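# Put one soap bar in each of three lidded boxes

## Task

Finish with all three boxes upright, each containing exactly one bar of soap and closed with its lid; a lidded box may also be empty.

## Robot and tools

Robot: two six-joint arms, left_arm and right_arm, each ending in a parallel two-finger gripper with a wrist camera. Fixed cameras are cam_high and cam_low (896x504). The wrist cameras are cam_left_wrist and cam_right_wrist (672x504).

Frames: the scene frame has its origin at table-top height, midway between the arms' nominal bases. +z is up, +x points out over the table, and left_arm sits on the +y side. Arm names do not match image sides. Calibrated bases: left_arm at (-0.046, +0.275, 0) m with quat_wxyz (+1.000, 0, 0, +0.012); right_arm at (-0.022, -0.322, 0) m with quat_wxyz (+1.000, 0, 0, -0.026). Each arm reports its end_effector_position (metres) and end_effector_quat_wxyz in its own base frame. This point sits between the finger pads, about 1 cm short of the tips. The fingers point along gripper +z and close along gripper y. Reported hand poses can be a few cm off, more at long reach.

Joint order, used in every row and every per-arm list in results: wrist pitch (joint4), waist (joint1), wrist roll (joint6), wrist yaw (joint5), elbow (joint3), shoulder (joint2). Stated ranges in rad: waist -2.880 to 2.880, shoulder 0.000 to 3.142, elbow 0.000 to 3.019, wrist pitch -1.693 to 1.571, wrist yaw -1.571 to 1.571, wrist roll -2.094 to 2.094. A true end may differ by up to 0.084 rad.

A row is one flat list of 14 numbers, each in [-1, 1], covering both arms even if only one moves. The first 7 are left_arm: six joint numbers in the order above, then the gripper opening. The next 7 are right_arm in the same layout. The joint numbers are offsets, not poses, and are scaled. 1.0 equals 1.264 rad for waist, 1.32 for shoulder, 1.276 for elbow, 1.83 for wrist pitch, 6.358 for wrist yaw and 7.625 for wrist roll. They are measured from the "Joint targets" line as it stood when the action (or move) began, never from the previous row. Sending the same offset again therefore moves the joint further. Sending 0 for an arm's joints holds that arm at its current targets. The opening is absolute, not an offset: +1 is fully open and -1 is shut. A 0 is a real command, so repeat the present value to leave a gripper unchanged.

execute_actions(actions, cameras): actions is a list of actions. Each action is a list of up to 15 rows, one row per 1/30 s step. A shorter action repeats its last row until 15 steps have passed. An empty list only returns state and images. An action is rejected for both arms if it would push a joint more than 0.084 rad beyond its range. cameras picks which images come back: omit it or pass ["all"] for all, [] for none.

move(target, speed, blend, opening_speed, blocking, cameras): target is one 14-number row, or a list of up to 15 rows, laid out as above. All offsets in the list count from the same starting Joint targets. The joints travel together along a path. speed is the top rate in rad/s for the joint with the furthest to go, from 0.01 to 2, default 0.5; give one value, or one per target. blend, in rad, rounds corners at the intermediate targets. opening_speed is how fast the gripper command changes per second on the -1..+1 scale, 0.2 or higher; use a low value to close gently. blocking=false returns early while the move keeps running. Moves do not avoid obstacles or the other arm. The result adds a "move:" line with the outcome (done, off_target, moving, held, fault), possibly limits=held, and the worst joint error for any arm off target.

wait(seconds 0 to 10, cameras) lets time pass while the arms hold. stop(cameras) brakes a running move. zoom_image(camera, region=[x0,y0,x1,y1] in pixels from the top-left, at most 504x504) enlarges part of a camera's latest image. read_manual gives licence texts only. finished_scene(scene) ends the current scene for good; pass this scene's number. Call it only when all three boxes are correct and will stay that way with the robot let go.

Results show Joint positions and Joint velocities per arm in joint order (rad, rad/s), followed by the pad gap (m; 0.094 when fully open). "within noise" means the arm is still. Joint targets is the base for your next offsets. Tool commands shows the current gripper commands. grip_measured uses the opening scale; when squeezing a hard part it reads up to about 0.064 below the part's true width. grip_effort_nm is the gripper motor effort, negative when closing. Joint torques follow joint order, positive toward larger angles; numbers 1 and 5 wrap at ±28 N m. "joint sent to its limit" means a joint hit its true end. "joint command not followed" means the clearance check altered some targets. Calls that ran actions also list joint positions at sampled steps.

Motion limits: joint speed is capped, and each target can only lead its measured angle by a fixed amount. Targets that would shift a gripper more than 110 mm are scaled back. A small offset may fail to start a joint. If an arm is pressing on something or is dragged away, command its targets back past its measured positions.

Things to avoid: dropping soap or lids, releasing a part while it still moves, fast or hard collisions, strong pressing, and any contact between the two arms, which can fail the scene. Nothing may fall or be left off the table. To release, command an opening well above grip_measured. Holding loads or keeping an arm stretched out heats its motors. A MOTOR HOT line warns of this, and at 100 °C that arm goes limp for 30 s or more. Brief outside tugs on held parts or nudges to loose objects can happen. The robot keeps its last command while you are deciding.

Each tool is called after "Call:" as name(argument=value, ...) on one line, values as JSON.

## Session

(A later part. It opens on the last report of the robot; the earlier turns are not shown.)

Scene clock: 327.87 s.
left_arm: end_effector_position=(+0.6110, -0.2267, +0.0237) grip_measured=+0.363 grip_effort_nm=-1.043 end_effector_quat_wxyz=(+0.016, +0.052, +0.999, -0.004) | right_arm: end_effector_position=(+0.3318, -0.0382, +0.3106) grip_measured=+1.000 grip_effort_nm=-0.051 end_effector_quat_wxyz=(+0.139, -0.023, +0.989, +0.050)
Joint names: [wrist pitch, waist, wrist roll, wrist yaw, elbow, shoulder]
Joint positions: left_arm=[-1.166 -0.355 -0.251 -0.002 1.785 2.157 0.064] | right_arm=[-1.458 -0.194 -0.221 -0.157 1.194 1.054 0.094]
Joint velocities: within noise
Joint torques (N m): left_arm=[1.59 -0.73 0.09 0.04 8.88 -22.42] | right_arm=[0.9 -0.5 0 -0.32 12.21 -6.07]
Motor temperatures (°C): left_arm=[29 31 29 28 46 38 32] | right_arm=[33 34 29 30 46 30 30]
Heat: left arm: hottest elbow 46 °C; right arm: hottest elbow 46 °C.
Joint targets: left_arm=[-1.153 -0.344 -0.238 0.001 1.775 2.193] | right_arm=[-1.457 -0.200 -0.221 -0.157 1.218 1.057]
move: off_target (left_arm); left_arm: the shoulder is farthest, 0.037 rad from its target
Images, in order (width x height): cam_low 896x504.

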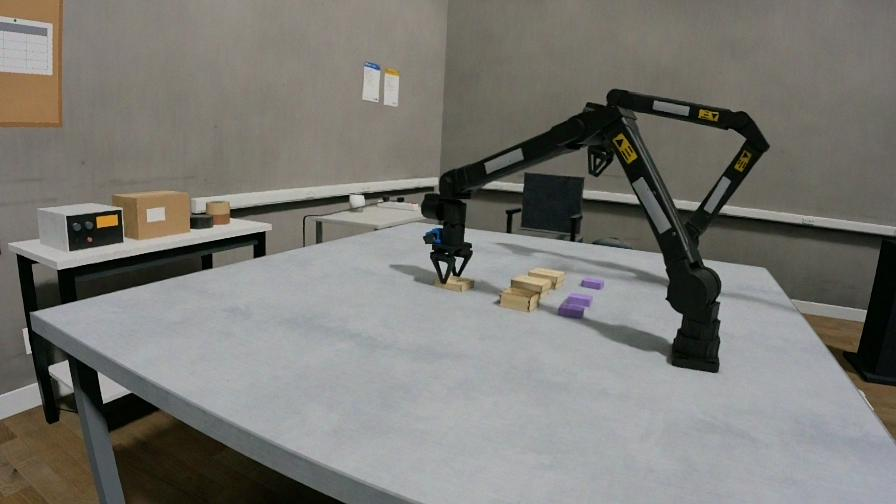

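Call:
move(target=[0,0,0,0,0,0,1,0,0,0,0,0,0,1], opening_speed=0.7, cameras=[])

Call:
move(target=[[-0.136,0,0,0,0.138,-0.085,1,0,0,0,0,0,0,1],[-0.069,-0.068,0,0,-0.3566,-0.4795,1,0,0,0,0,0,0,1]], speed=[0.3,0.7], blend=0.03, cameras=["cam_left_wrist"])

Scene clock: 343.30 s.
left_arm: end_effector_position=(+0.6110, -0.2267, +0.0237) grip_measured=+0.997 grip_effort_nm=0.120 end_effector_quat_wxyz=(+0.016, +0.052, +0.998, -0.004) | right_arm: end_effector_position=(+0.3318, -0.0382, +0.3106) grip_measured=+1.000 grip_effort_nm=-0.046 end_effector_quat_wxyz=(+0.139, -0.023, +0.989, +0.050)
Joint names: [wrist pitch, waist, wrist roll, wrist yaw, elbow, shoulder]
Joint positions: left_arm=[-1.166 -0.355 -0.25 -0.002 1.785 2.157 0.094] | right_arm=[-1.458 -0.194 -0.221 -0.157 1.194 1.054 0.094]
Joint velocities: within noise
Joint torques (N m): left_arm=[1.68 -0.67 0.09 0.04 8.88 -22.83] | right_arm=[0.88 -0.44 0 -0.32 12.21 -6.07]
Motor temperatures (°C): left_arm=[29 31 29 28 45 39 32] | right_arm=[33 34 29 30 46 30 30]
Heat: left arm: hottest elbow 45 °C; right arm: hottest elbow 46 °C.
Joint targets: left_arm=[-1.153 -0.344 -0.238 0.001 1.775 2.193] | right_arm=[-1.457 -0.200 -0.221 -0.157 1.218 1.057]
move: off_target (left_arm); left_arm: the shoulder is farthest, 0.036 rad from its target
No camera images: "cameras" was empty.

Scene clock: 345.80 s.
left_arm: end_effector_position=(+0.4298, -0.1918, +0.1745) grip_measured=+0.998 grip_effort_nm=0.120 end_effector_quat_wxyz=(+0.020, +0.084, +0.996, -0.006) | right_arm: end_effector_position=(+0.3318, -0.0382, +0.3106) grip_measured=+1.000 grip_effort_nm=-0.056 end_effector_quat_wxyz=(+0.139, -0.023, +0.989, +0.050)
Joint names: [wrist pitch, waist, wrist roll, wrist yaw, elbow, shoulder]
Joint positions: left_arm=[-1.292 -0.419 -0.25 -0.002 1.333 1.568 0.094] | right_arm=[-1.458 -0.194 -0.221 -0.157 1.194 1.054 0.094]
Joint velocities: within noise
Joint torques (N m): left_arm=[1.72 -2.32 0.09 0.04 9.07 -17.38] | right_arm=[0.9 -0.44 0 -0.32 12.19 -6.07]
Motor temperatures (°C): left_arm=[29 31 29 28 45 39 32] | right_arm=[33 34 29 30 46 30 30]
Heat: left arm: hottest elbow 45 °C; right arm: hottest elbow 46 °C.
Joint targets: left_arm=[-1.279 -0.430 -0.238 0.001 1.320 1.561] | right_arm=[-1.457 -0.200 -0.221 -0.157 1.218 1.057]
move: done
Images, in order (width x height): cam_left_wrist 672x504.

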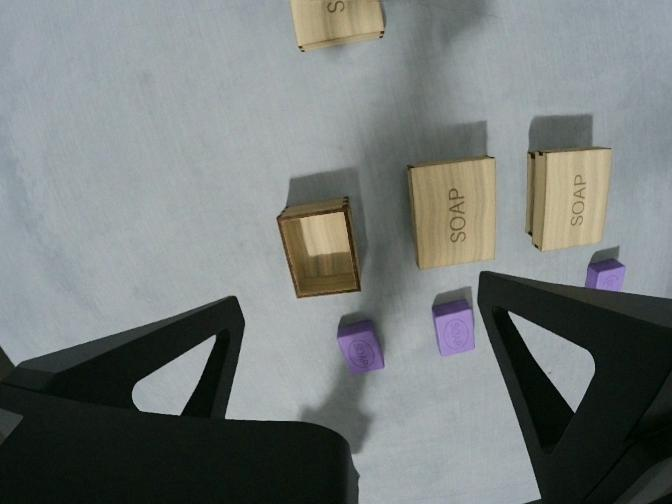

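Call:
move(target=[0.052,-0.076,0.1735,0,-0.35,-0.215,1,0,0,0,0,0,0,1], speed=0.8, cameras=["cam_left_wrist","cam_low"])

Scene clock: 392.70 s.
left_arm: end_effector_position=(+0.2838, -0.1605, +0.1166) grip_measured=+0.998 grip_effort_nm=0.115 end_effector_quat_wxyz=(-0.015, +0.712, +0.702, -0.004) | right_arm: end_effector_position=(+0.3318, -0.0382, +0.3106) grip_measured=+1.000 grip_effort_nm=-0.046 end_effector_quat_wxyz=(+0.139, -0.023, +0.989, +0.050)
Joint names: [wrist pitch, waist, wrist roll, wrist yaw, elbow, shoulder]
Joint positions: left_arm=[-1.196 -0.514 1.071 -0.001 0.886 1.292 0.094] | right_arm=[-1.458 -0.194 -0.221 -0.157 1.194 1.054 0.094]
Joint velocities: within noise
Joint torques (N m): left_arm=[1.48 -2.49 0.08 0.09 8.35 -11.93] | right_arm=[0.9 -0.5 0 -0.32 12.21 -6.07]
Motor temperatures (°C): left_arm=[29 30 29 28 41 37 30] | right_arm=[32 34 29 30 47 30 30]
Heat: left arm: hottest elbow 41 °C; right arm: hottest elbow 47 °C.
Joint targets: left_arm=[-1.184 -0.526 1.085 0.001 0.873 1.276] | right_arm=[-1.457 -0.200 -0.221 -0.157 1.218 1.057]
move: done
Images, in order (width x height): cam_low 896x504, cam_left_wrist 672x504.

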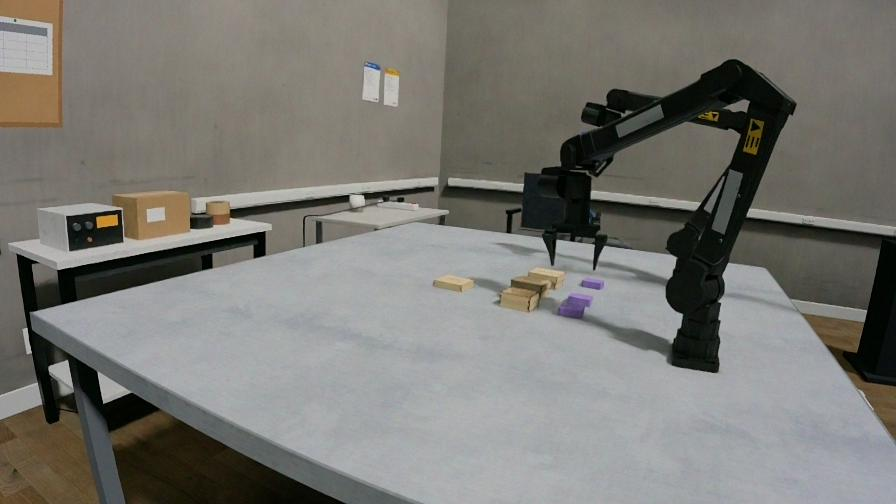

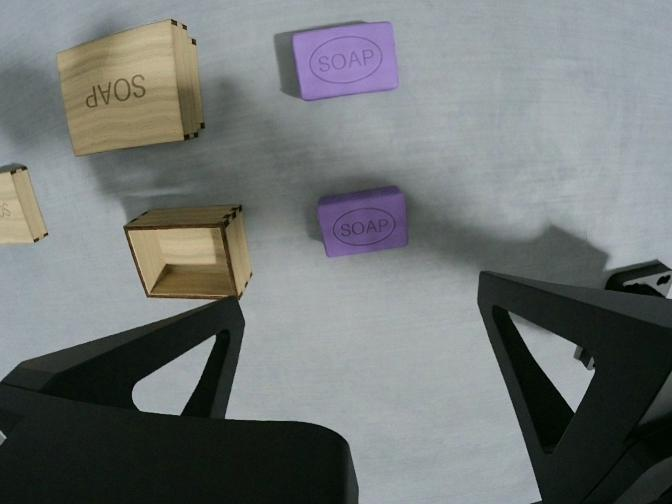

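Call:
move(target=[0.187,-0.019,-0.0085,0,-0.143,0.1205,1,0,0,0,0,0,0,1], speed=0.3, cameras=["cam_left_wrist","cam_low"])

Call:
zoom_image(camera="cam_low", region=[500, 210, 640, 330])

Scene clock: 409.60 s.
left_arm: end_effector_position=(+0.2742, -0.1636, +0.0187) grip_measured=+0.998 grip_effort_nm=0.120 end_effector_quat_wxyz=(+0.000, +0.707, +0.707, +0.001) | right_arm: end_effector_position=(+0.3318, -0.0382, +0.3106) grip_measured=+1.000 grip_effort_nm=-0.046 end_effector_quat_wxyz=(+0.139, -0.023, +0.989, +0.050)
Joint names: [wrist pitch, waist, wrist roll, wrist yaw, elbow, shoulder]
Joint positions: left_arm=[-0.854 -0.537 1.034 -0.001 0.701 1.417 0.094] | right_arm=[-1.458 -0.194 -0.221 -0.157 1.194 1.054 0.094]
Joint velocities: within noise
Joint torques (N m): left_arm=[1.58 -2.49 -0.24 0.1 6.95 -9.23] | right_arm=[0.9 -0.44 0.01 -0.32 12.19 -6.01]
Motor temperatures (°C): left_arm=[29 30 29 28 41 36 30] | right_arm=[32 34 29 30 47 30 30]
Heat: left arm: hottest elbow 41 °C; right arm: hottest elbow 47 °C.
Joint targets: left_arm=[-0.842 -0.550 1.020 0.001 0.691 1.436] | right_arm=[-1.457 -0.200 -0.221 -0.157 1.218 1.057]
move: done
Images, in order (width x height): cam_low 896x504, cam_left_wrist 672x504.

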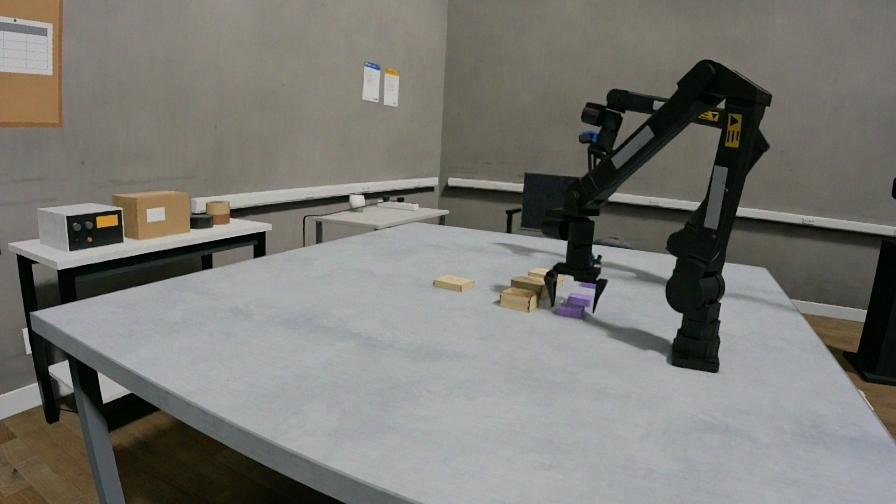

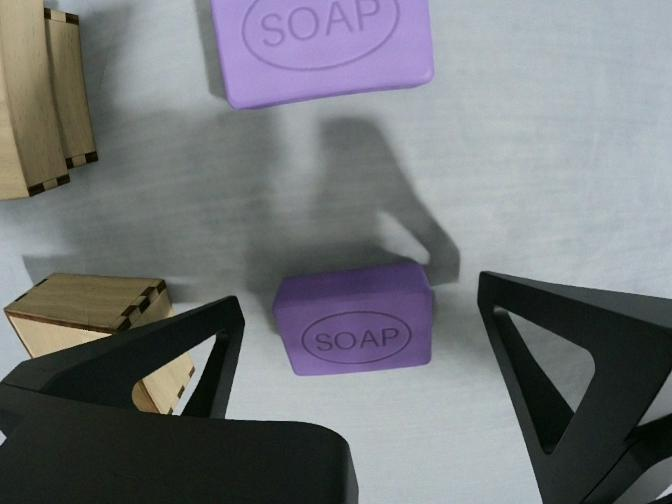

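Scaled by 3.600 from the camera's 896x504 image, which has a finer 1280x720 frame.

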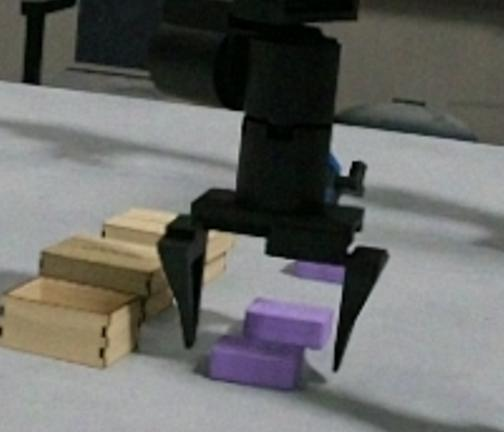

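Call:
move(target=[0,0.045,0.0079,0,-0.0125,-0.034,1,0,0,0,0,0,0,1], speed=0.15, cameras=["cam_left_wrist"])

Scene clock: 423.00 s.
left_arm: end_effector_position=(+0.2742, -0.1513, +0.0176) grip_measured=+0.998 grip_effort_nm=0.110 end_effector_quat_wxyz=(-0.002, +0.707, +0.707, +0.000) | right_arm: end_effector_position=(+0.3318, -0.0382, +0.3106) grip_measured=+1.000 grip_effort_nm=-0.046 end_effector_quat_wxyz=(+0.139, -0.023, +0.989, +0.050)
Joint names: [wrist pitch, waist, wrist roll, wrist yaw, elbow, shoulder]
Joint positions: left_arm=[-0.854 -0.503 1.067 -0.001 0.686 1.406 0.094] | right_arm=[-1.458 -0.194 -0.221 -0.157 1.194 1.054 0.094]
Joint velocities: within noise
Joint torques (N m): left_arm=[1.55 -0.79 0.09 0.1 6.83 -11.99] | right_arm=[0.91 -0.38 0 -0.32 12.21 -6.07]
Motor temperatures (°C): left_arm=[29 30 29 28 41 36 30] | right_arm=[32 34 29 30 47 30 30]
Heat: left arm: hottest elbow 41 °C; right arm: hottest elbow 47 °C.
Joint targets: left_arm=[-0.842 -0.493 1.081 0.001 0.675 1.391] | right_arm=[-1.457 -0.200 -0.221 -0.157 1.218 1.057]
move: done
Images, in order (width x height): cam_left_wrist 672x504.

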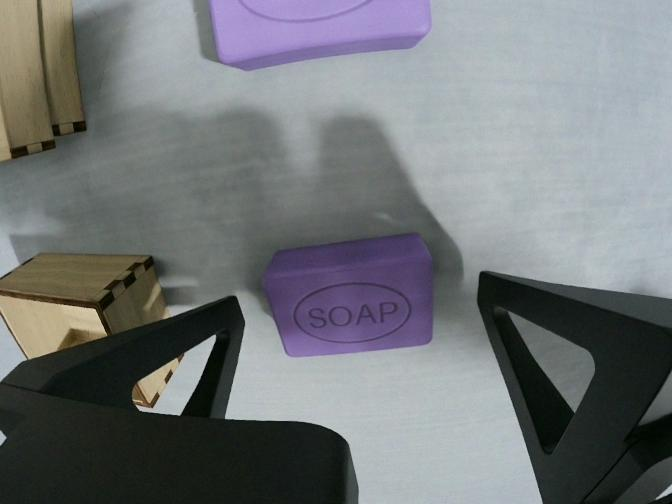

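Call:
move(target=[0,0,0,0,0,0,0.0,0,0,0,0,0,0,1], opening_speed=0.4, cameras=["cam_left_wrist"])

Scene clock: 450.57 s.
left_arm: end_effector_position=(+0.2742, -0.1513, +0.0176) grip_measured=+0.185 grip_effort_nm=-1.033 end_effector_quat_wxyz=(-0.002, +0.707, +0.707, +0.000) | right_arm: end_effector_position=(+0.3318, -0.0382, +0.3106) grip_measured=+1.000 grip_effort_nm=-0.056 end_effector_quat_wxyz=(+0.139, -0.023, +0.989, +0.050)
Joint names: [wrist pitch, waist, wrist roll, wrist yaw, elbow, shoulder]
Joint positions: left_arm=[-0.854 -0.503 1.068 -0.001 0.686 1.406 0.056] | right_arm=[-1.458 -0.194 -0.221 -0.157 1.194 1.054 0.094]
Joint velocities: within noise
Joint torques (N m): left_arm=[1.55 -0.73 0.1 0.1 6.83 -11.99] | right_arm=[0.91 -0.38 0 -0.32 12.21 -6.07]
Motor temperatures (°C): left_arm=[29 30 29 28 39 35 30] | right_arm=[32 34 29 30 47 30 30]
Heat: left arm: hottest elbow 39 °C; right arm: hottest elbow 47 °C.
Joint targets: left_arm=[-0.842 -0.493 1.081 0.001 0.675 1.391] | right_arm=[-1.457 -0.200 -0.221 -0.157 1.218 1.057]
move: done
Images, in order (width x height): cam_left_wrist 672x504.

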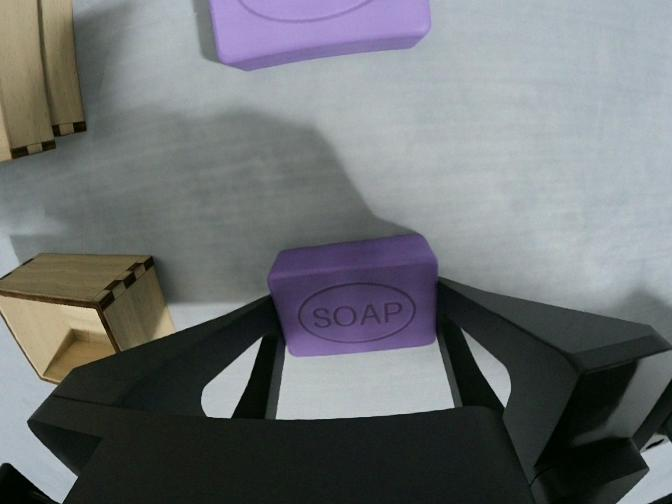

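Call:
move(target=[0,0,0,0,0,0,1,0,0,0,0,0,0,1], opening_speed=0.8, cameras=[])

Call:
move(target=[[-0.086,0,0,0,0.07,-0.073,1,0,0,0,0,0,0,1],[-0.086,0.012,-0.2084,0,0.07,-0.073,1,0,0,0,0,0,0,1]], speed=[0.2,1.0], cameras=["cam_left_wrist"])

Scene clock: 474.23 s.
left_arm: end_effector_position=(+0.2742, -0.1513, +0.0176) grip_measured=+0.997 grip_effort_nm=0.125 end_effector_quat_wxyz=(-0.002, +0.707, +0.707, +0.000) | right_arm: end_effector_position=(+0.3318, -0.0382, +0.3106) grip_measured=+1.000 grip_effort_nm=-0.046 end_effector_quat_wxyz=(+0.139, -0.023, +0.989, +0.050)
Joint names: [wrist pitch, waist, wrist roll, wrist yaw, elbow, shoulder]
Joint positions: left_arm=[-0.854 -0.503 1.068 -0.001 0.686 1.406 0.094] | right_arm=[-1.458 -0.194 -0.221 -0.157 1.194 1.054 0.094]
Joint velocities: within noise
Joint torques (N m): left_arm=[1.55 -0.79 0.09 0.1 6.83 -12.04] | right_arm=[0.88 -0.44 0 -0.32 12.21 -6.07]
Motor temperatures (°C): left_arm=[28 30 29 28 38 34 31] | right_arm=[32 33 29 30 48 30 30]
Heat: left arm: hottest elbow 38 °C; right arm: hottest elbow 48 °C.
Joint targets: left_arm=[-0.842 -0.493 1.081 0.001 0.675 1.391] | right_arm=[-1.457 -0.200 -0.221 -0.157 1.218 1.057]
move: done
No camera images: "cameras" was empty.

Scene clock: 477.73 s.
left_arm: end_effector_position=(+0.2689, -0.1437, +0.0561) grip_measured=+0.998 grip_effort_nm=0.110 end_effector_quat_wxyz=(-0.002, -0.002, +1.000, +0.002) | right_arm: end_effector_position=(+0.3318, -0.0382, +0.3106) grip_measured=+1.000 grip_effort_nm=-0.046 end_effector_quat_wxyz=(+0.139, -0.023, +0.989, +0.050)
Joint names: [wrist pitch, waist, wrist roll, wrist yaw, elbow, shoulder]
Joint positions: left_arm=[-0.988 -0.49 -0.494 -0.001 0.718 1.306 0.094] | right_arm=[-1.458 -0.194 -0.221 -0.157 1.194 1.054 0.094]
Joint velocities: within noise
Joint torques (N m): left_arm=[0.62 -0.62 -0.24 -0.01 12.92 -10.93] | right_arm=[0.9 -0.44 0 -0.32 12.21 -6.07]
Motor temperatures (°C): left_arm=[28 30 29 28 39 34 31] | right_arm=[32 33 28 30 48 30 30]
Heat: left arm: hottest elbow 39 °C; right arm: hottest elbow 48 °C.
Joint targets: left_arm=[-0.999 -0.478 -0.508 0.001 0.764 1.294] | right_arm=[-1.457 -0.200 -0.221 -0.157 1.218 1.057]
move: off_target (left_arm); left_arm: the elbow is farthest, 0.046 rad from its target
Images, in order (width x height): cam_left_wrist 672x504.

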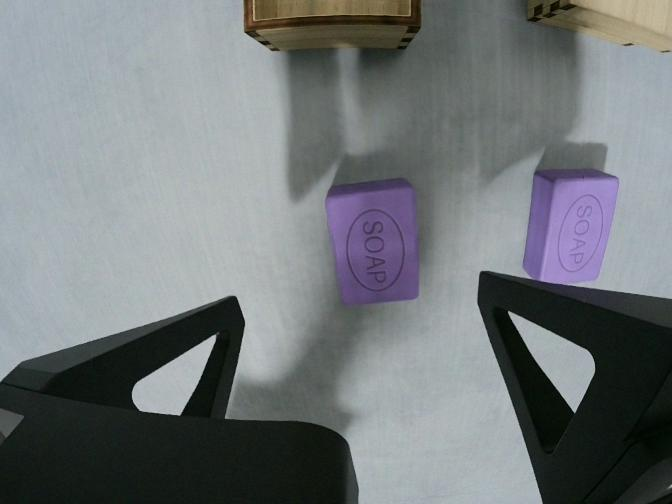

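Call:
move(target=[0.0716,0,0,0,-0.052,0.0924,1,0,0,0,0,0,0,1], speed=0.2, cameras=["cam_left_wrist","cam_low"])

Call:
move(target=[0,0,0,0,0,0,-0.35,0,0,0,0,0,0,1], opening_speed=0.5, cameras=["cam_left_wrist","cam_low"])

Call:
zoom_image(camera="cam_low", region=[490, 220, 630, 330])

Scene clock: 501.80 s.
left_arm: end_effector_position=(+0.2809, -0.1501, +0.0268) grip_measured=+0.998 grip_effort_nm=0.110 end_effector_quat_wxyz=(+0.001, -0.003, +1.000, +0.000) | right_arm: end_effector_position=(+0.3318, -0.0382, +0.3106) grip_measured=+1.000 grip_effort_nm=-0.046 end_effector_quat_wxyz=(+0.139, -0.023, +0.989, +0.050)
Joint names: [wrist pitch, waist, wrist roll, wrist yaw, elbow, shoulder]
Joint positions: left_arm=[-0.881 -0.49 -0.495 -0.001 0.708 1.397 0.094] | right_arm=[-1.458 -0.194 -0.221 -0.157 1.194 1.054 0.094]
Joint velocities: within noise
Joint torques (N m): left_arm=[1.76 -0.67 -0.21 0.01 7.16 -9] | right_arm=[0.9 -0.44 0 -0.32 12.21 -6.07]
Motor temperatures (°C): left_arm=[28 30 29 28 44 34 30] | right_arm=[32 33 28 30 48 30 30]
Heat: left arm: hottest elbow 44 °C; right arm: hottest elbow 48 °C.
Joint targets: left_arm=[-0.868 -0.478 -0.508 0.001 0.698 1.416] | right_arm=[-1.457 -0.200 -0.221 -0.157 1.218 1.057]
move: done
Images, in order (width x height): cam_low 896x504, cam_left_wrist 672x504.

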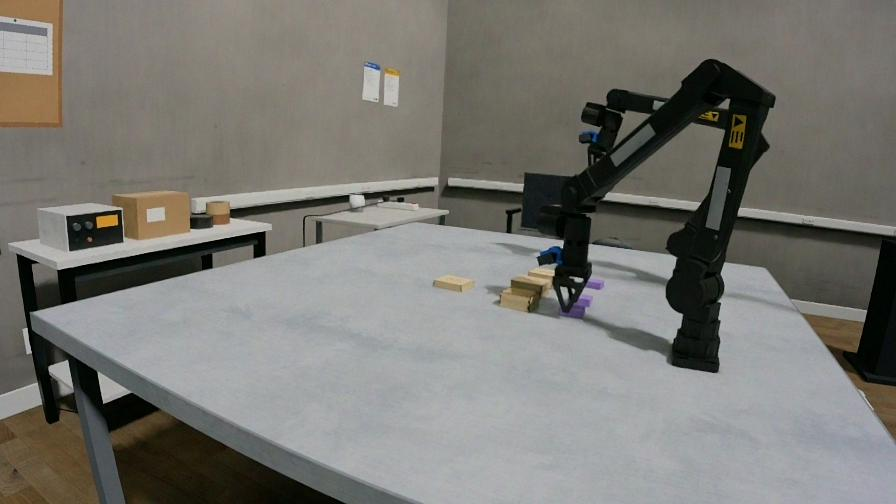

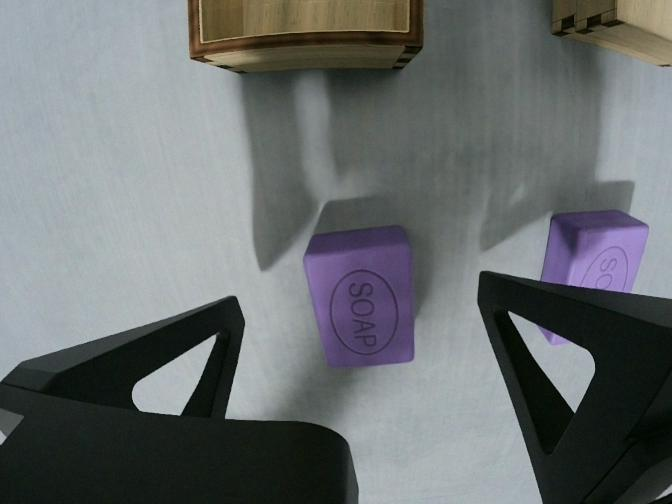

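Scene clock: 504.77 s.
left_arm: end_effector_position=(+0.2811, -0.1501, +0.0268) grip_measured=-0.240 grip_effort_nm=-0.999 end_effector_quat_wxyz=(+0.001, -0.003, +1.000, +0.000) | right_arm: end_effector_position=(+0.3318, -0.0382, +0.3106) grip_measured=+1.000 grip_effort_nm=-0.056 end_effector_quat_wxyz=(+0.139, -0.023, +0.989, +0.050)
Joint names: [wrist pitch, waist, wrist roll, wrist yaw, elbow, shoulder]
Joint positions: left_arm=[-0.88 -0.49 -0.496 -0.001 0.708 1.397 0.036] | right_arm=[-1.458 -0.194 -0.221 -0.157 1.194 1.054 0.094]
Joint velocities: within noise
Joint torques (N m): left_arm=[1.59 -0.62 -0.21 0.01 7.15 -8.94] | right_arm=[0.9 -0.44 0 -0.32 12.22 -6.01]
Motor temperatures (°C): left_arm=[28 30 29 28 44 34 30] | right_arm=[32 33 28 30 48 30 30]
Heat: left arm: hottest elbow 44 °C; right arm: hottest elbow 48 °C.
Joint targets: left_arm=[-0.868 -0.478 -0.509 0.001 0.698 1.416] | right_arm=[-1.457 -0.200 -0.221 -0.157 1.218 1.057]
move: done
Images, in order (width x height): cam_low 896x504, cam_left_wrist 672x504.

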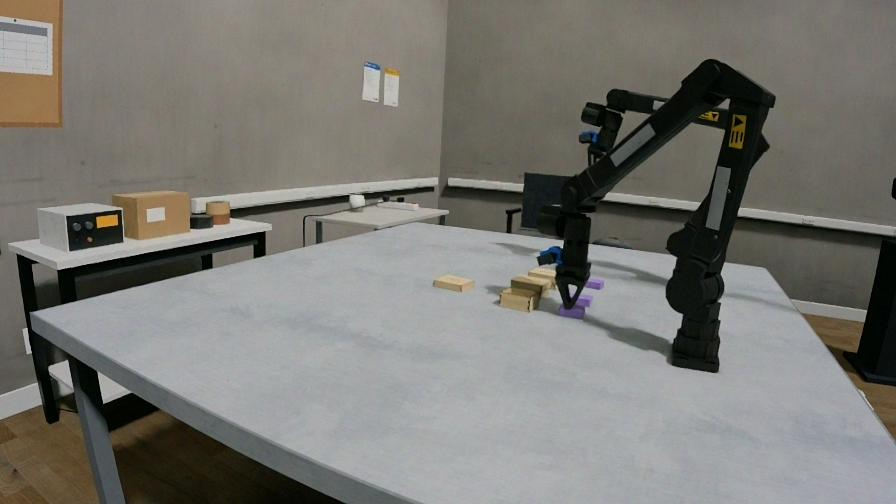

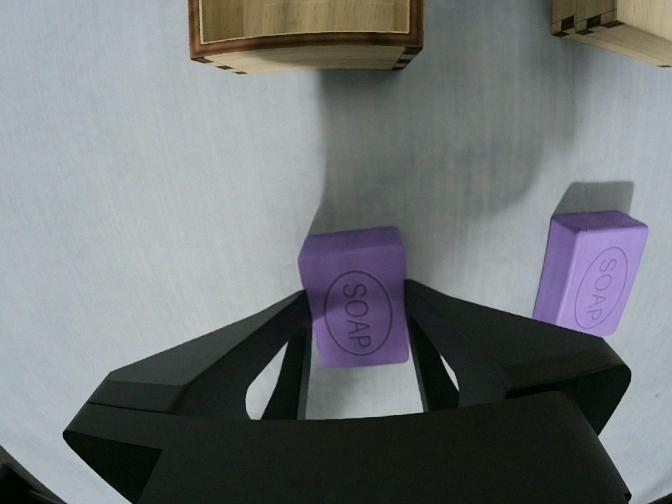

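Scaled by 3.600 from the camera's 896x504 image, which has a finer 1280x720 frame.

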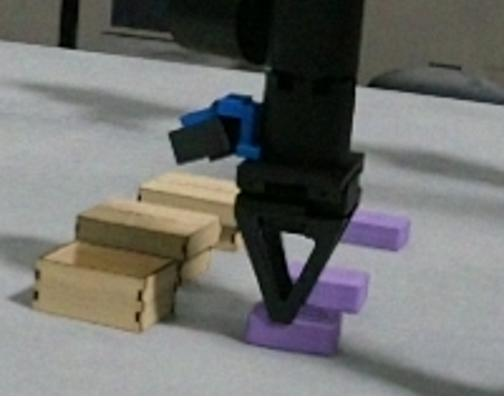

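Call:
move(target=[[-0.142,0,0,0,0.135,-0.118,-0.35,0,0,0,0,0,0,1],[-0.145,0.0886,0.0354,0,0.3856,0.1356,-0.35,0,0,0,0,0,0,1]], speed=0.35, cameras=["cam_left_wrist","cam_low"])

Call:
zoom_image(camera="cam_low", region=[470, 210, 610, 320])

Scene clock: 533.00 s.
left_arm: end_effector_position=(+0.4080, -0.1610, +0.1000) grip_measured=-0.243 grip_effort_nm=-1.043 end_effector_quat_wxyz=(+0.004, +0.061, +0.998, -0.001) | right_arm: end_effector_position=(+0.3318, -0.0382, +0.3106) grip_measured=+1.000 grip_effort_nm=-0.051 end_effector_quat_wxyz=(+0.139, -0.023, +0.989, +0.050)
Joint names: [wrist pitch, waist, wrist roll, wrist yaw, elbow, shoulder]
Joint positions: left_arm=[-1.121 -0.375 -0.253 -0.001 1.133 1.574 0.036] | right_arm=[-1.458 -0.194 -0.221 -0.157 1.194 1.054 0.094]
Joint velocities: within noise
Joint torques (N m): left_arm=[0.59 -0.85 0.11 0.02 14.63 -13.98] | right_arm=[0.9 -0.44 0.01 -0.32 12.21 -6.07]
Motor temperatures (°C): left_arm=[28 30 29 28 42 34 31] | right_arm=[32 33 28 30 48 30 30]
Heat: left arm: hottest elbow 42 °C; right arm: hottest elbow 48 °C.
Joint targets: left_arm=[-1.133 -0.366 -0.239 0.001 1.189 1.595] | right_arm=[-1.457 -0.200 -0.221 -0.157 1.218 1.057]
move: off_target (left_arm); left_arm: the elbow is farthest, 0.057 rad from its target
Images, in order (width x height): cam_low 896x504, cam_left_wrist 672x504.

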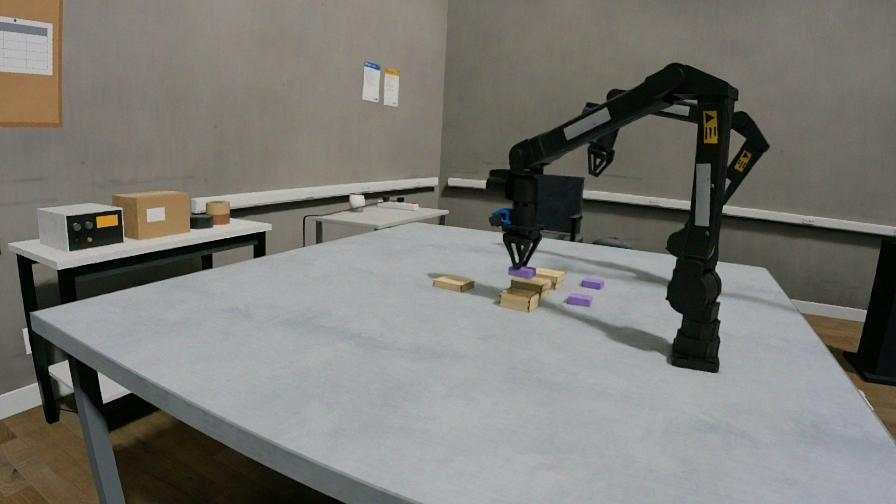

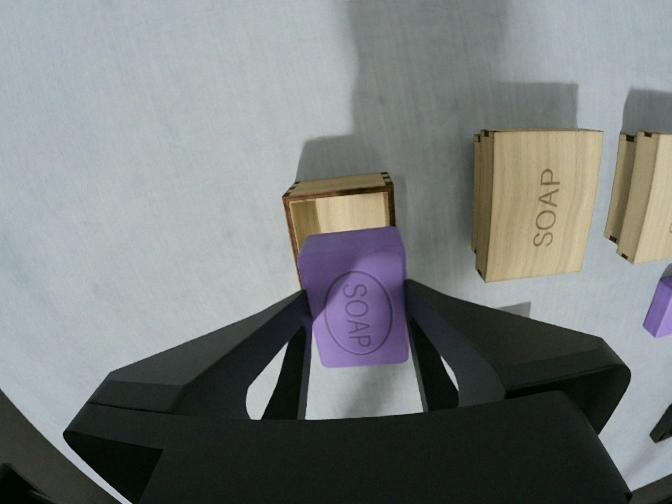

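Scaled by 3.600 from the camera's 896x504 image, which has a finer 1280x720 frame.

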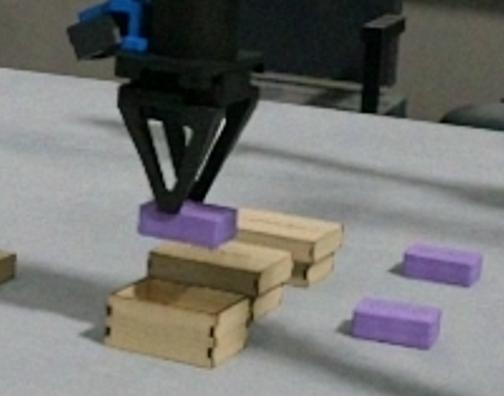

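Call:
move(target=[0.059,0.0063,0.0006,0,-0.093,0.025,-0.35,0,0,0,0,0,0,1], speed=0.15, cameras=["cam_left_wrist","cam_low"])

Call:
zoom_image(camera="cam_low", region=[470, 230, 570, 320])

Scene clock: 557.83 s.
left_arm: end_effector_position=(+0.4055, -0.1575, +0.0684) grip_measured=-0.243 grip_effort_nm=-1.043 end_effector_quat_wxyz=(+0.003, +0.061, +0.998, +0.000) | right_arm: end_effector_position=(+0.3318, -0.0382, +0.3106) grip_measured=+1.000 grip_effort_nm=-0.051 end_effector_quat_wxyz=(+0.139, -0.023, +0.989, +0.050)
Joint names: [wrist pitch, waist, wrist roll, wrist yaw, elbow, shoulder]
Joint positions: left_arm=[-1.038 -0.37 -0.248 -0.001 1.08 1.608 0.036] | right_arm=[-1.458 -0.194 -0.221 -0.157 1.194 1.054 0.094]
Joint velocities: within noise
Joint torques (N m): left_arm=[1.65 -0.67 0.09 0.03 8.18 -14.04] | right_arm=[0.9 -0.5 0 -0.32 12.21 -6.07]
Motor temperatures (°C): left_arm=[28 30 29 28 48 34 32] | right_arm=[32 33 28 30 48 30 30]
Heat: left arm: hottest elbow 48 °C; right arm: hottest elbow 48 °C.
Joint targets: left_arm=[-1.026 -0.358 -0.234 0.001 1.071 1.628] | right_arm=[-1.457 -0.200 -0.221 -0.157 1.218 1.057]
move: done
Images, in order (width x height): cam_low 896x504, cam_left_wrist 672x504.

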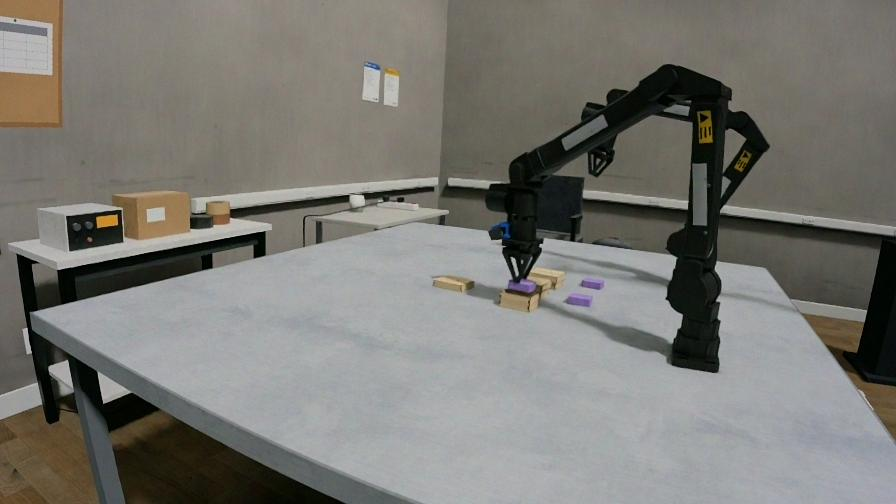

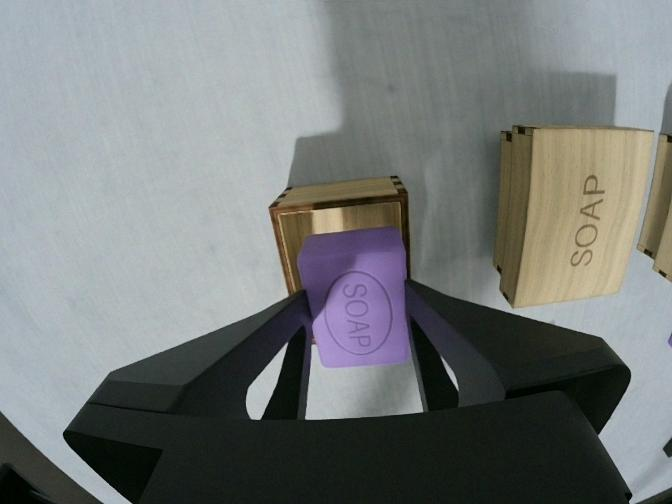

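Scaled by 5.040 from the camera's 896x504 image, which has a finer 1280x720 frame.

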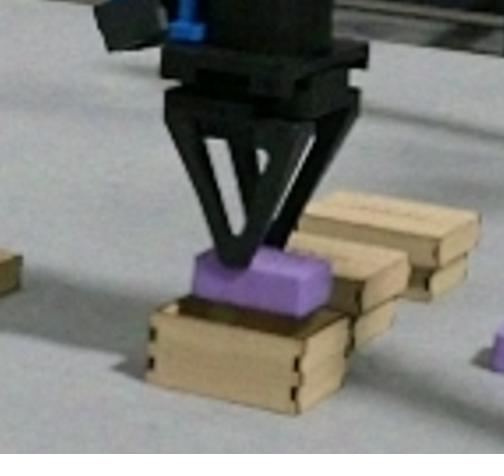

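Call:
zoom_image(camera="cam_low", region=[495, 268, 545, 318])

Call:
zoom_image(camera="cam_left_wrist", region=[250, 160, 430, 380])

Scaled by 10.080 from the camera's 896x504 image, which has a finer 1280x720 frame.

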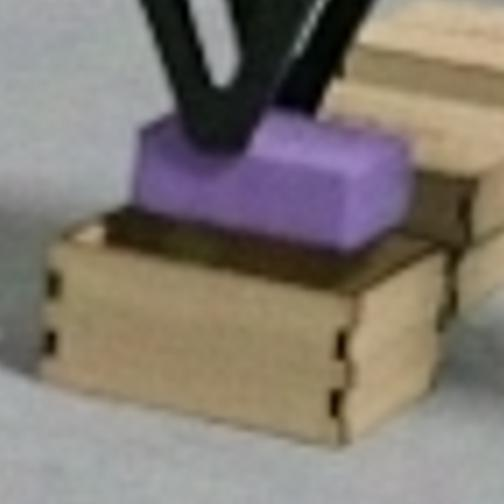

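Scaled by 2.291 from the camera's 672x504 image, which has a finer 960x720 frame.

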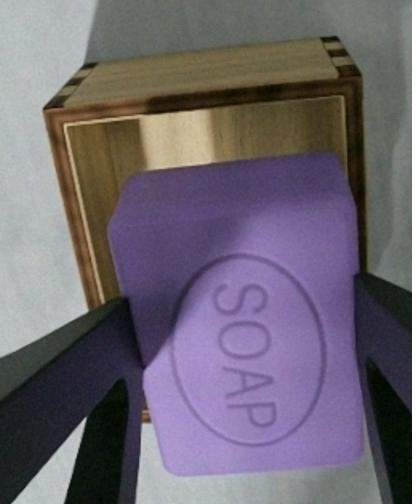

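Call:
move(target=[0.0257,0.008,0.0012,0,-0.0125,0.0265,-0.35,0,0,0,0,0,0,1], speed=0.06, cameras=["cam_left_wrist","cam_low"])

Call:
zoom_image(camera="cam_low", region=[495, 268, 545, 318])

Call:
zoom_image(camera="cam_left_wrist", region=[250, 160, 430, 380])

Scene clock: 612.40 s.
left_arm: end_effector_position=(+0.4097, -0.1545, +0.0509) grip_measured=-0.243 grip_effort_nm=-1.038 end_effector_quat_wxyz=(+0.003, +0.061, +0.998, +0.000) | right_arm: end_effector_position=(+0.3318, -0.0382, +0.3106) grip_measured=+1.000 grip_effort_nm=-0.061 end_effector_quat_wxyz=(+0.139, -0.023, +0.989, +0.050)
Joint names: [wrist pitch, waist, wrist roll, wrist yaw, elbow, shoulder]
Joint positions: left_arm=[-0.991 -0.36 -0.238 -0.001 1.066 1.639 0.036] | right_arm=[-1.458 -0.194 -0.221 -0.157 1.194 1.054 0.094]
Joint velocities: within noise
Joint torques (N m): left_arm=[1.48 -0.73 0.1 0.02 7.83 -13.86] | right_arm=[0.9 -0.44 0 -0.32 12.22 -6.07]
Motor temperatures (°C): left_arm=[28 30 29 28 41 35 32] | right_arm=[32 33 28 30 49 30 30]
Heat: left arm: hottest elbow 41 °C; right arm: hottest elbow 49 °C.
Joint targets: left_arm=[-0.978 -0.348 -0.225 0.001 1.055 1.663] | right_arm=[-1.457 -0.200 -0.221 -0.157 1.218 1.057]
move: done
Images, in order (width x height): cam_low 896x504, cam_left_wrist 672x504.

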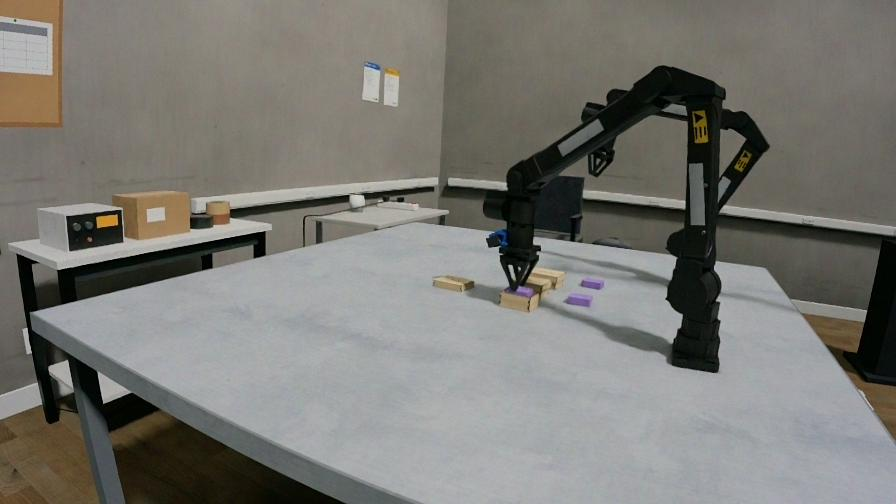

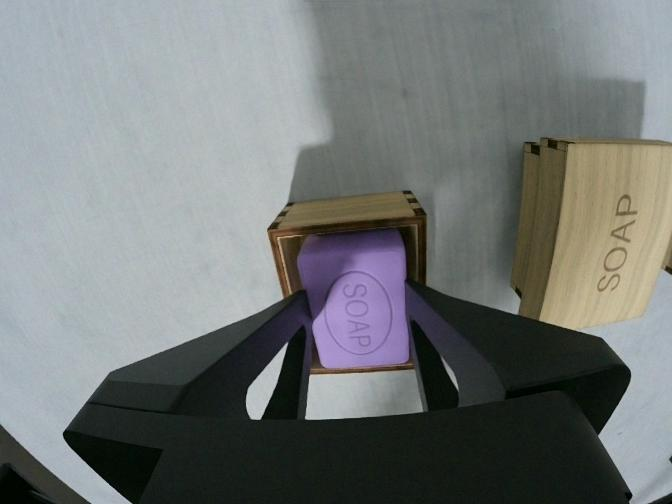

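Scaled by 10.080 from the camera's 896x504 image, which has a finer 1280x720 frame.

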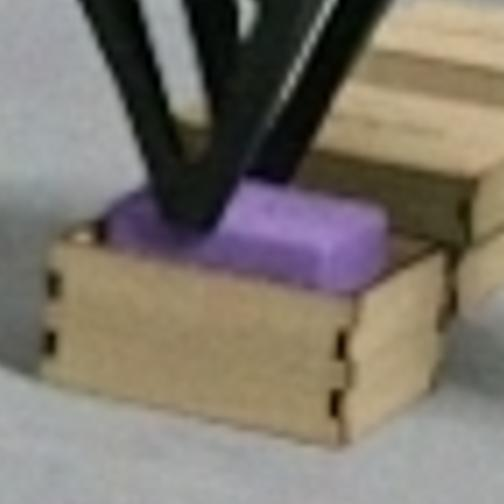

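Scaled by 2.291 from the camera's 672x504 image, which has a finer 960x720 frame.

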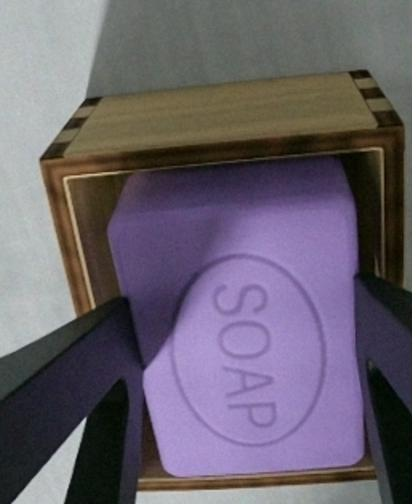

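Call:
move(target=[0.021,0,0,0,-0.0141,0.0186,-0.35,0,0,0,0,0,0,1], speed=0.05, cameras=["cam_left_wrist","cam_low"])

Call:
zoom_image(camera="cam_left_wrist", region=[250, 160, 430, 380])

Call:
zoom_image(camera="cam_low", region=[495, 268, 545, 318])

Scene clock: 643.47 s.
left_arm: end_effector_position=(+0.4089, -0.1541, +0.0351) grip_measured=-0.243 grip_effort_nm=-1.033 end_effector_quat_wxyz=(+0.002, +0.061, +0.998, +0.000) | right_arm: end_effector_position=(+0.3318, -0.0382, +0.3106) grip_measured=+1.000 grip_effort_nm=-0.046 end_effector_quat_wxyz=(+0.139, -0.023, +0.989, +0.050)
Joint names: [wrist pitch, waist, wrist roll, wrist yaw, elbow, shoulder]
Joint positions: left_arm=[-0.953 -0.36 -0.238 -0.001 1.048 1.663 0.036] | right_arm=[-1.458 -0.194 -0.221 -0.157 1.194 1.054 0.094]
Joint velocities: within noise
Joint torques (N m): left_arm=[1.51 -0.67 0.1 0.03 7.6 -13.98] | right_arm=[0.9 -0.44 0.01 -0.32 12.21 -6.07]
Motor temperatures (°C): left_arm=[28 30 29 28 41 34 33] | right_arm=[32 33 28 30 49 30 30]
Heat: left arm: hottest elbow 41 °C; right arm: hottest elbow 49 °C.
Joint targets: left_arm=[-0.940 -0.348 -0.225 0.001 1.037 1.688] | right_arm=[-1.457 -0.200 -0.221 -0.157 1.218 1.057]
move: done
Images, in order (width x height): cam_low 896x504, cam_left_wrist 672x504.

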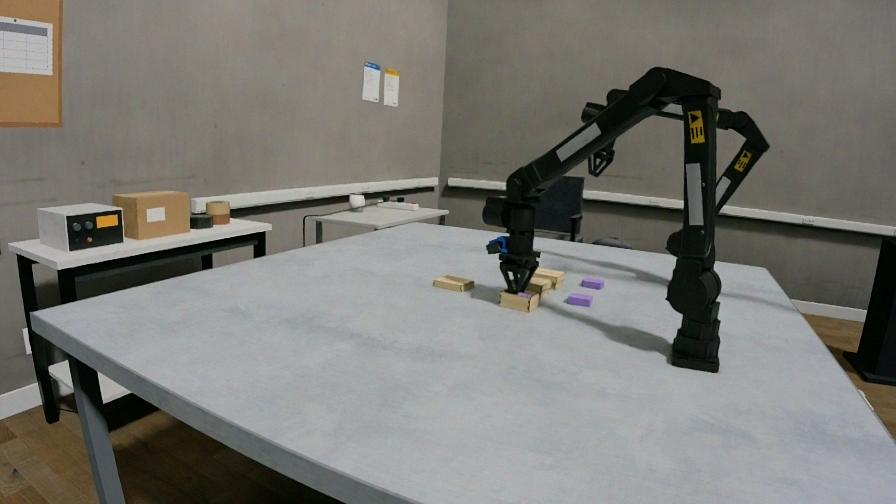

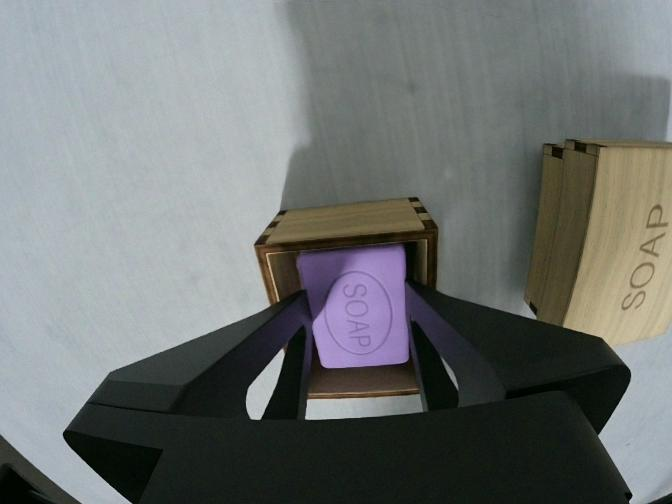

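Scaled by 2.291 from the camera's 672x504 image, which has a finer 960x720 frame.

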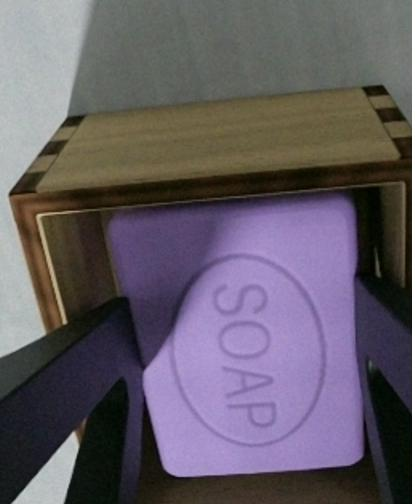

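Scaled by 10.080 from the camera's 896x504 image, which has a finer 1280x720 frame.

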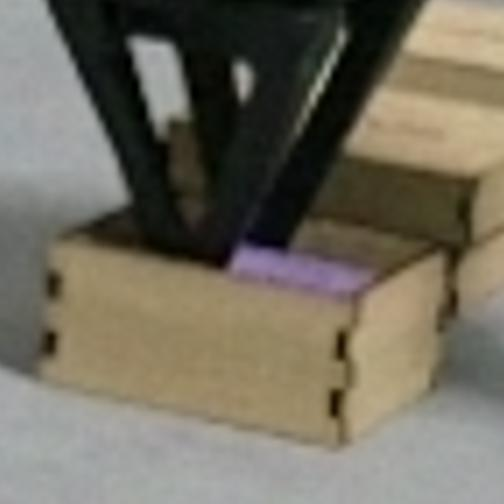

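Call:
move(target=[0.0042,0,0,0,-0.003,0.0038,-0.35,0,0,0,0,0,0,1], speed=0.05, cameras=[])

Call:
move(target=[0,0,0,0,0,0,-0.17,0,0,0,0,0,0,1], opening_speed=0.2, cameras=["cam_left_wrist"])

Call:
zoom_image(camera="cam_left_wrist", region=[230, 160, 450, 420])

Scene clock: 653.50 s.
left_arm: end_effector_position=(+0.4101, -0.1546, +0.0332) grip_measured=-0.243 grip_effort_nm=-1.038 end_effector_quat_wxyz=(+0.003, +0.061, +0.998, +0.000) | right_arm: end_effector_position=(+0.3318, -0.0382, +0.3106) grip_measured=+1.000 grip_effort_nm=-0.056 end_effector_quat_wxyz=(+0.139, -0.023, +0.989, +0.050)
Joint names: [wrist pitch, waist, wrist roll, wrist yaw, elbow, shoulder]
Joint positions: left_arm=[-0.945 -0.36 -0.238 -0.001 1.048 1.667 0.036] | right_arm=[-1.458 -0.194 -0.221 -0.157 1.194 1.054 0.094]
Joint velocities: within noise
Joint torques (N m): left_arm=[1.55 -0.67 0.09 0.02 7.24 -14.04] | right_arm=[0.9 -0.44 0 -0.32 12.21 -6.07]
Motor temperatures (°C): left_arm=[28 30 29 28 41 34 33] | right_arm=[32 33 28 30 49 30 30]
Heat: left arm: hottest elbow 41 °C; right arm: hottest elbow 49 °C.
Joint targets: left_arm=[-0.932 -0.348 -0.225 0.001 1.033 1.693] | right_arm=[-1.457 -0.200 -0.221 -0.157 1.218 1.057]
move: done
No camera images: "cameras" was empty.

Scene clock: 654.67 s.
left_arm: end_effector_position=(+0.4103, -0.1543, +0.0332) grip_measured=-0.171 grip_effort_nm=-0.007 end_effector_quat_wxyz=(+0.003, +0.061, +0.998, +0.000) | right_arm: end_effector_position=(+0.3318, -0.0382, +0.3106) grip_measured=+1.000 grip_effort_nm=-0.056 end_effector_quat_wxyz=(+0.139, -0.023, +0.989, +0.050)
Joint names: [wrist pitch, waist, wrist roll, wrist yaw, elbow, shoulder]
Joint positions: left_arm=[-0.945 -0.359 -0.238 -0.001 1.048 1.667 0.039] | right_arm=[-1.458 -0.194 -0.221 -0.157 1.194 1.054 0.094]
Joint velocities: within noise
Joint torques (N m): left_arm=[1.61 -0.67 0.09 0.03 7.24 -14.1] | right_arm=[0.9 -0.44 0 -0.32 12.21 -6.07]
Motor temperatures (°C): left_arm=[28 30 29 28 41 34 33] | right_arm=[32 33 28 30 49 30 30]
Heat: left arm: hottest elbow 41 °C; right arm: hottest elbow 49 °C.
Joint targets: left_arm=[-0.932 -0.348 -0.225 0.001 1.033 1.693] | right_arm=[-1.457 -0.200 -0.221 -0.157 1.218 1.057]
move: done
Images, in order (width x height): cam_left_wrist 672x504.

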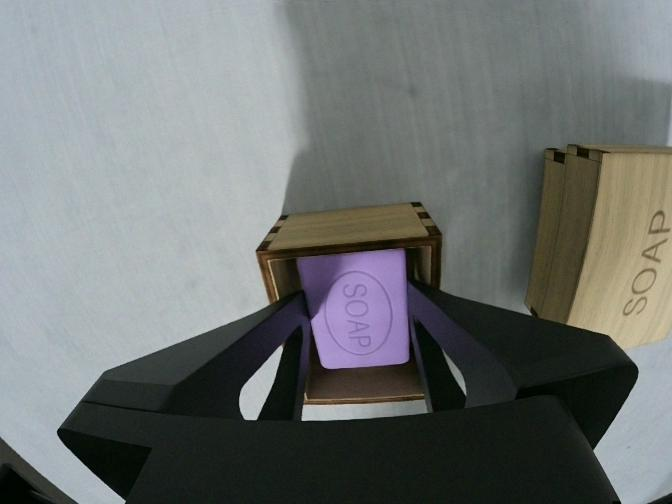

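Scaled by 1.938 from the camera's 672x504 image, which has a finer 960x720 frame.

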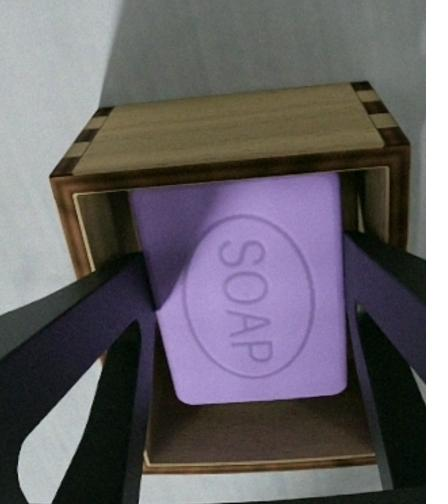

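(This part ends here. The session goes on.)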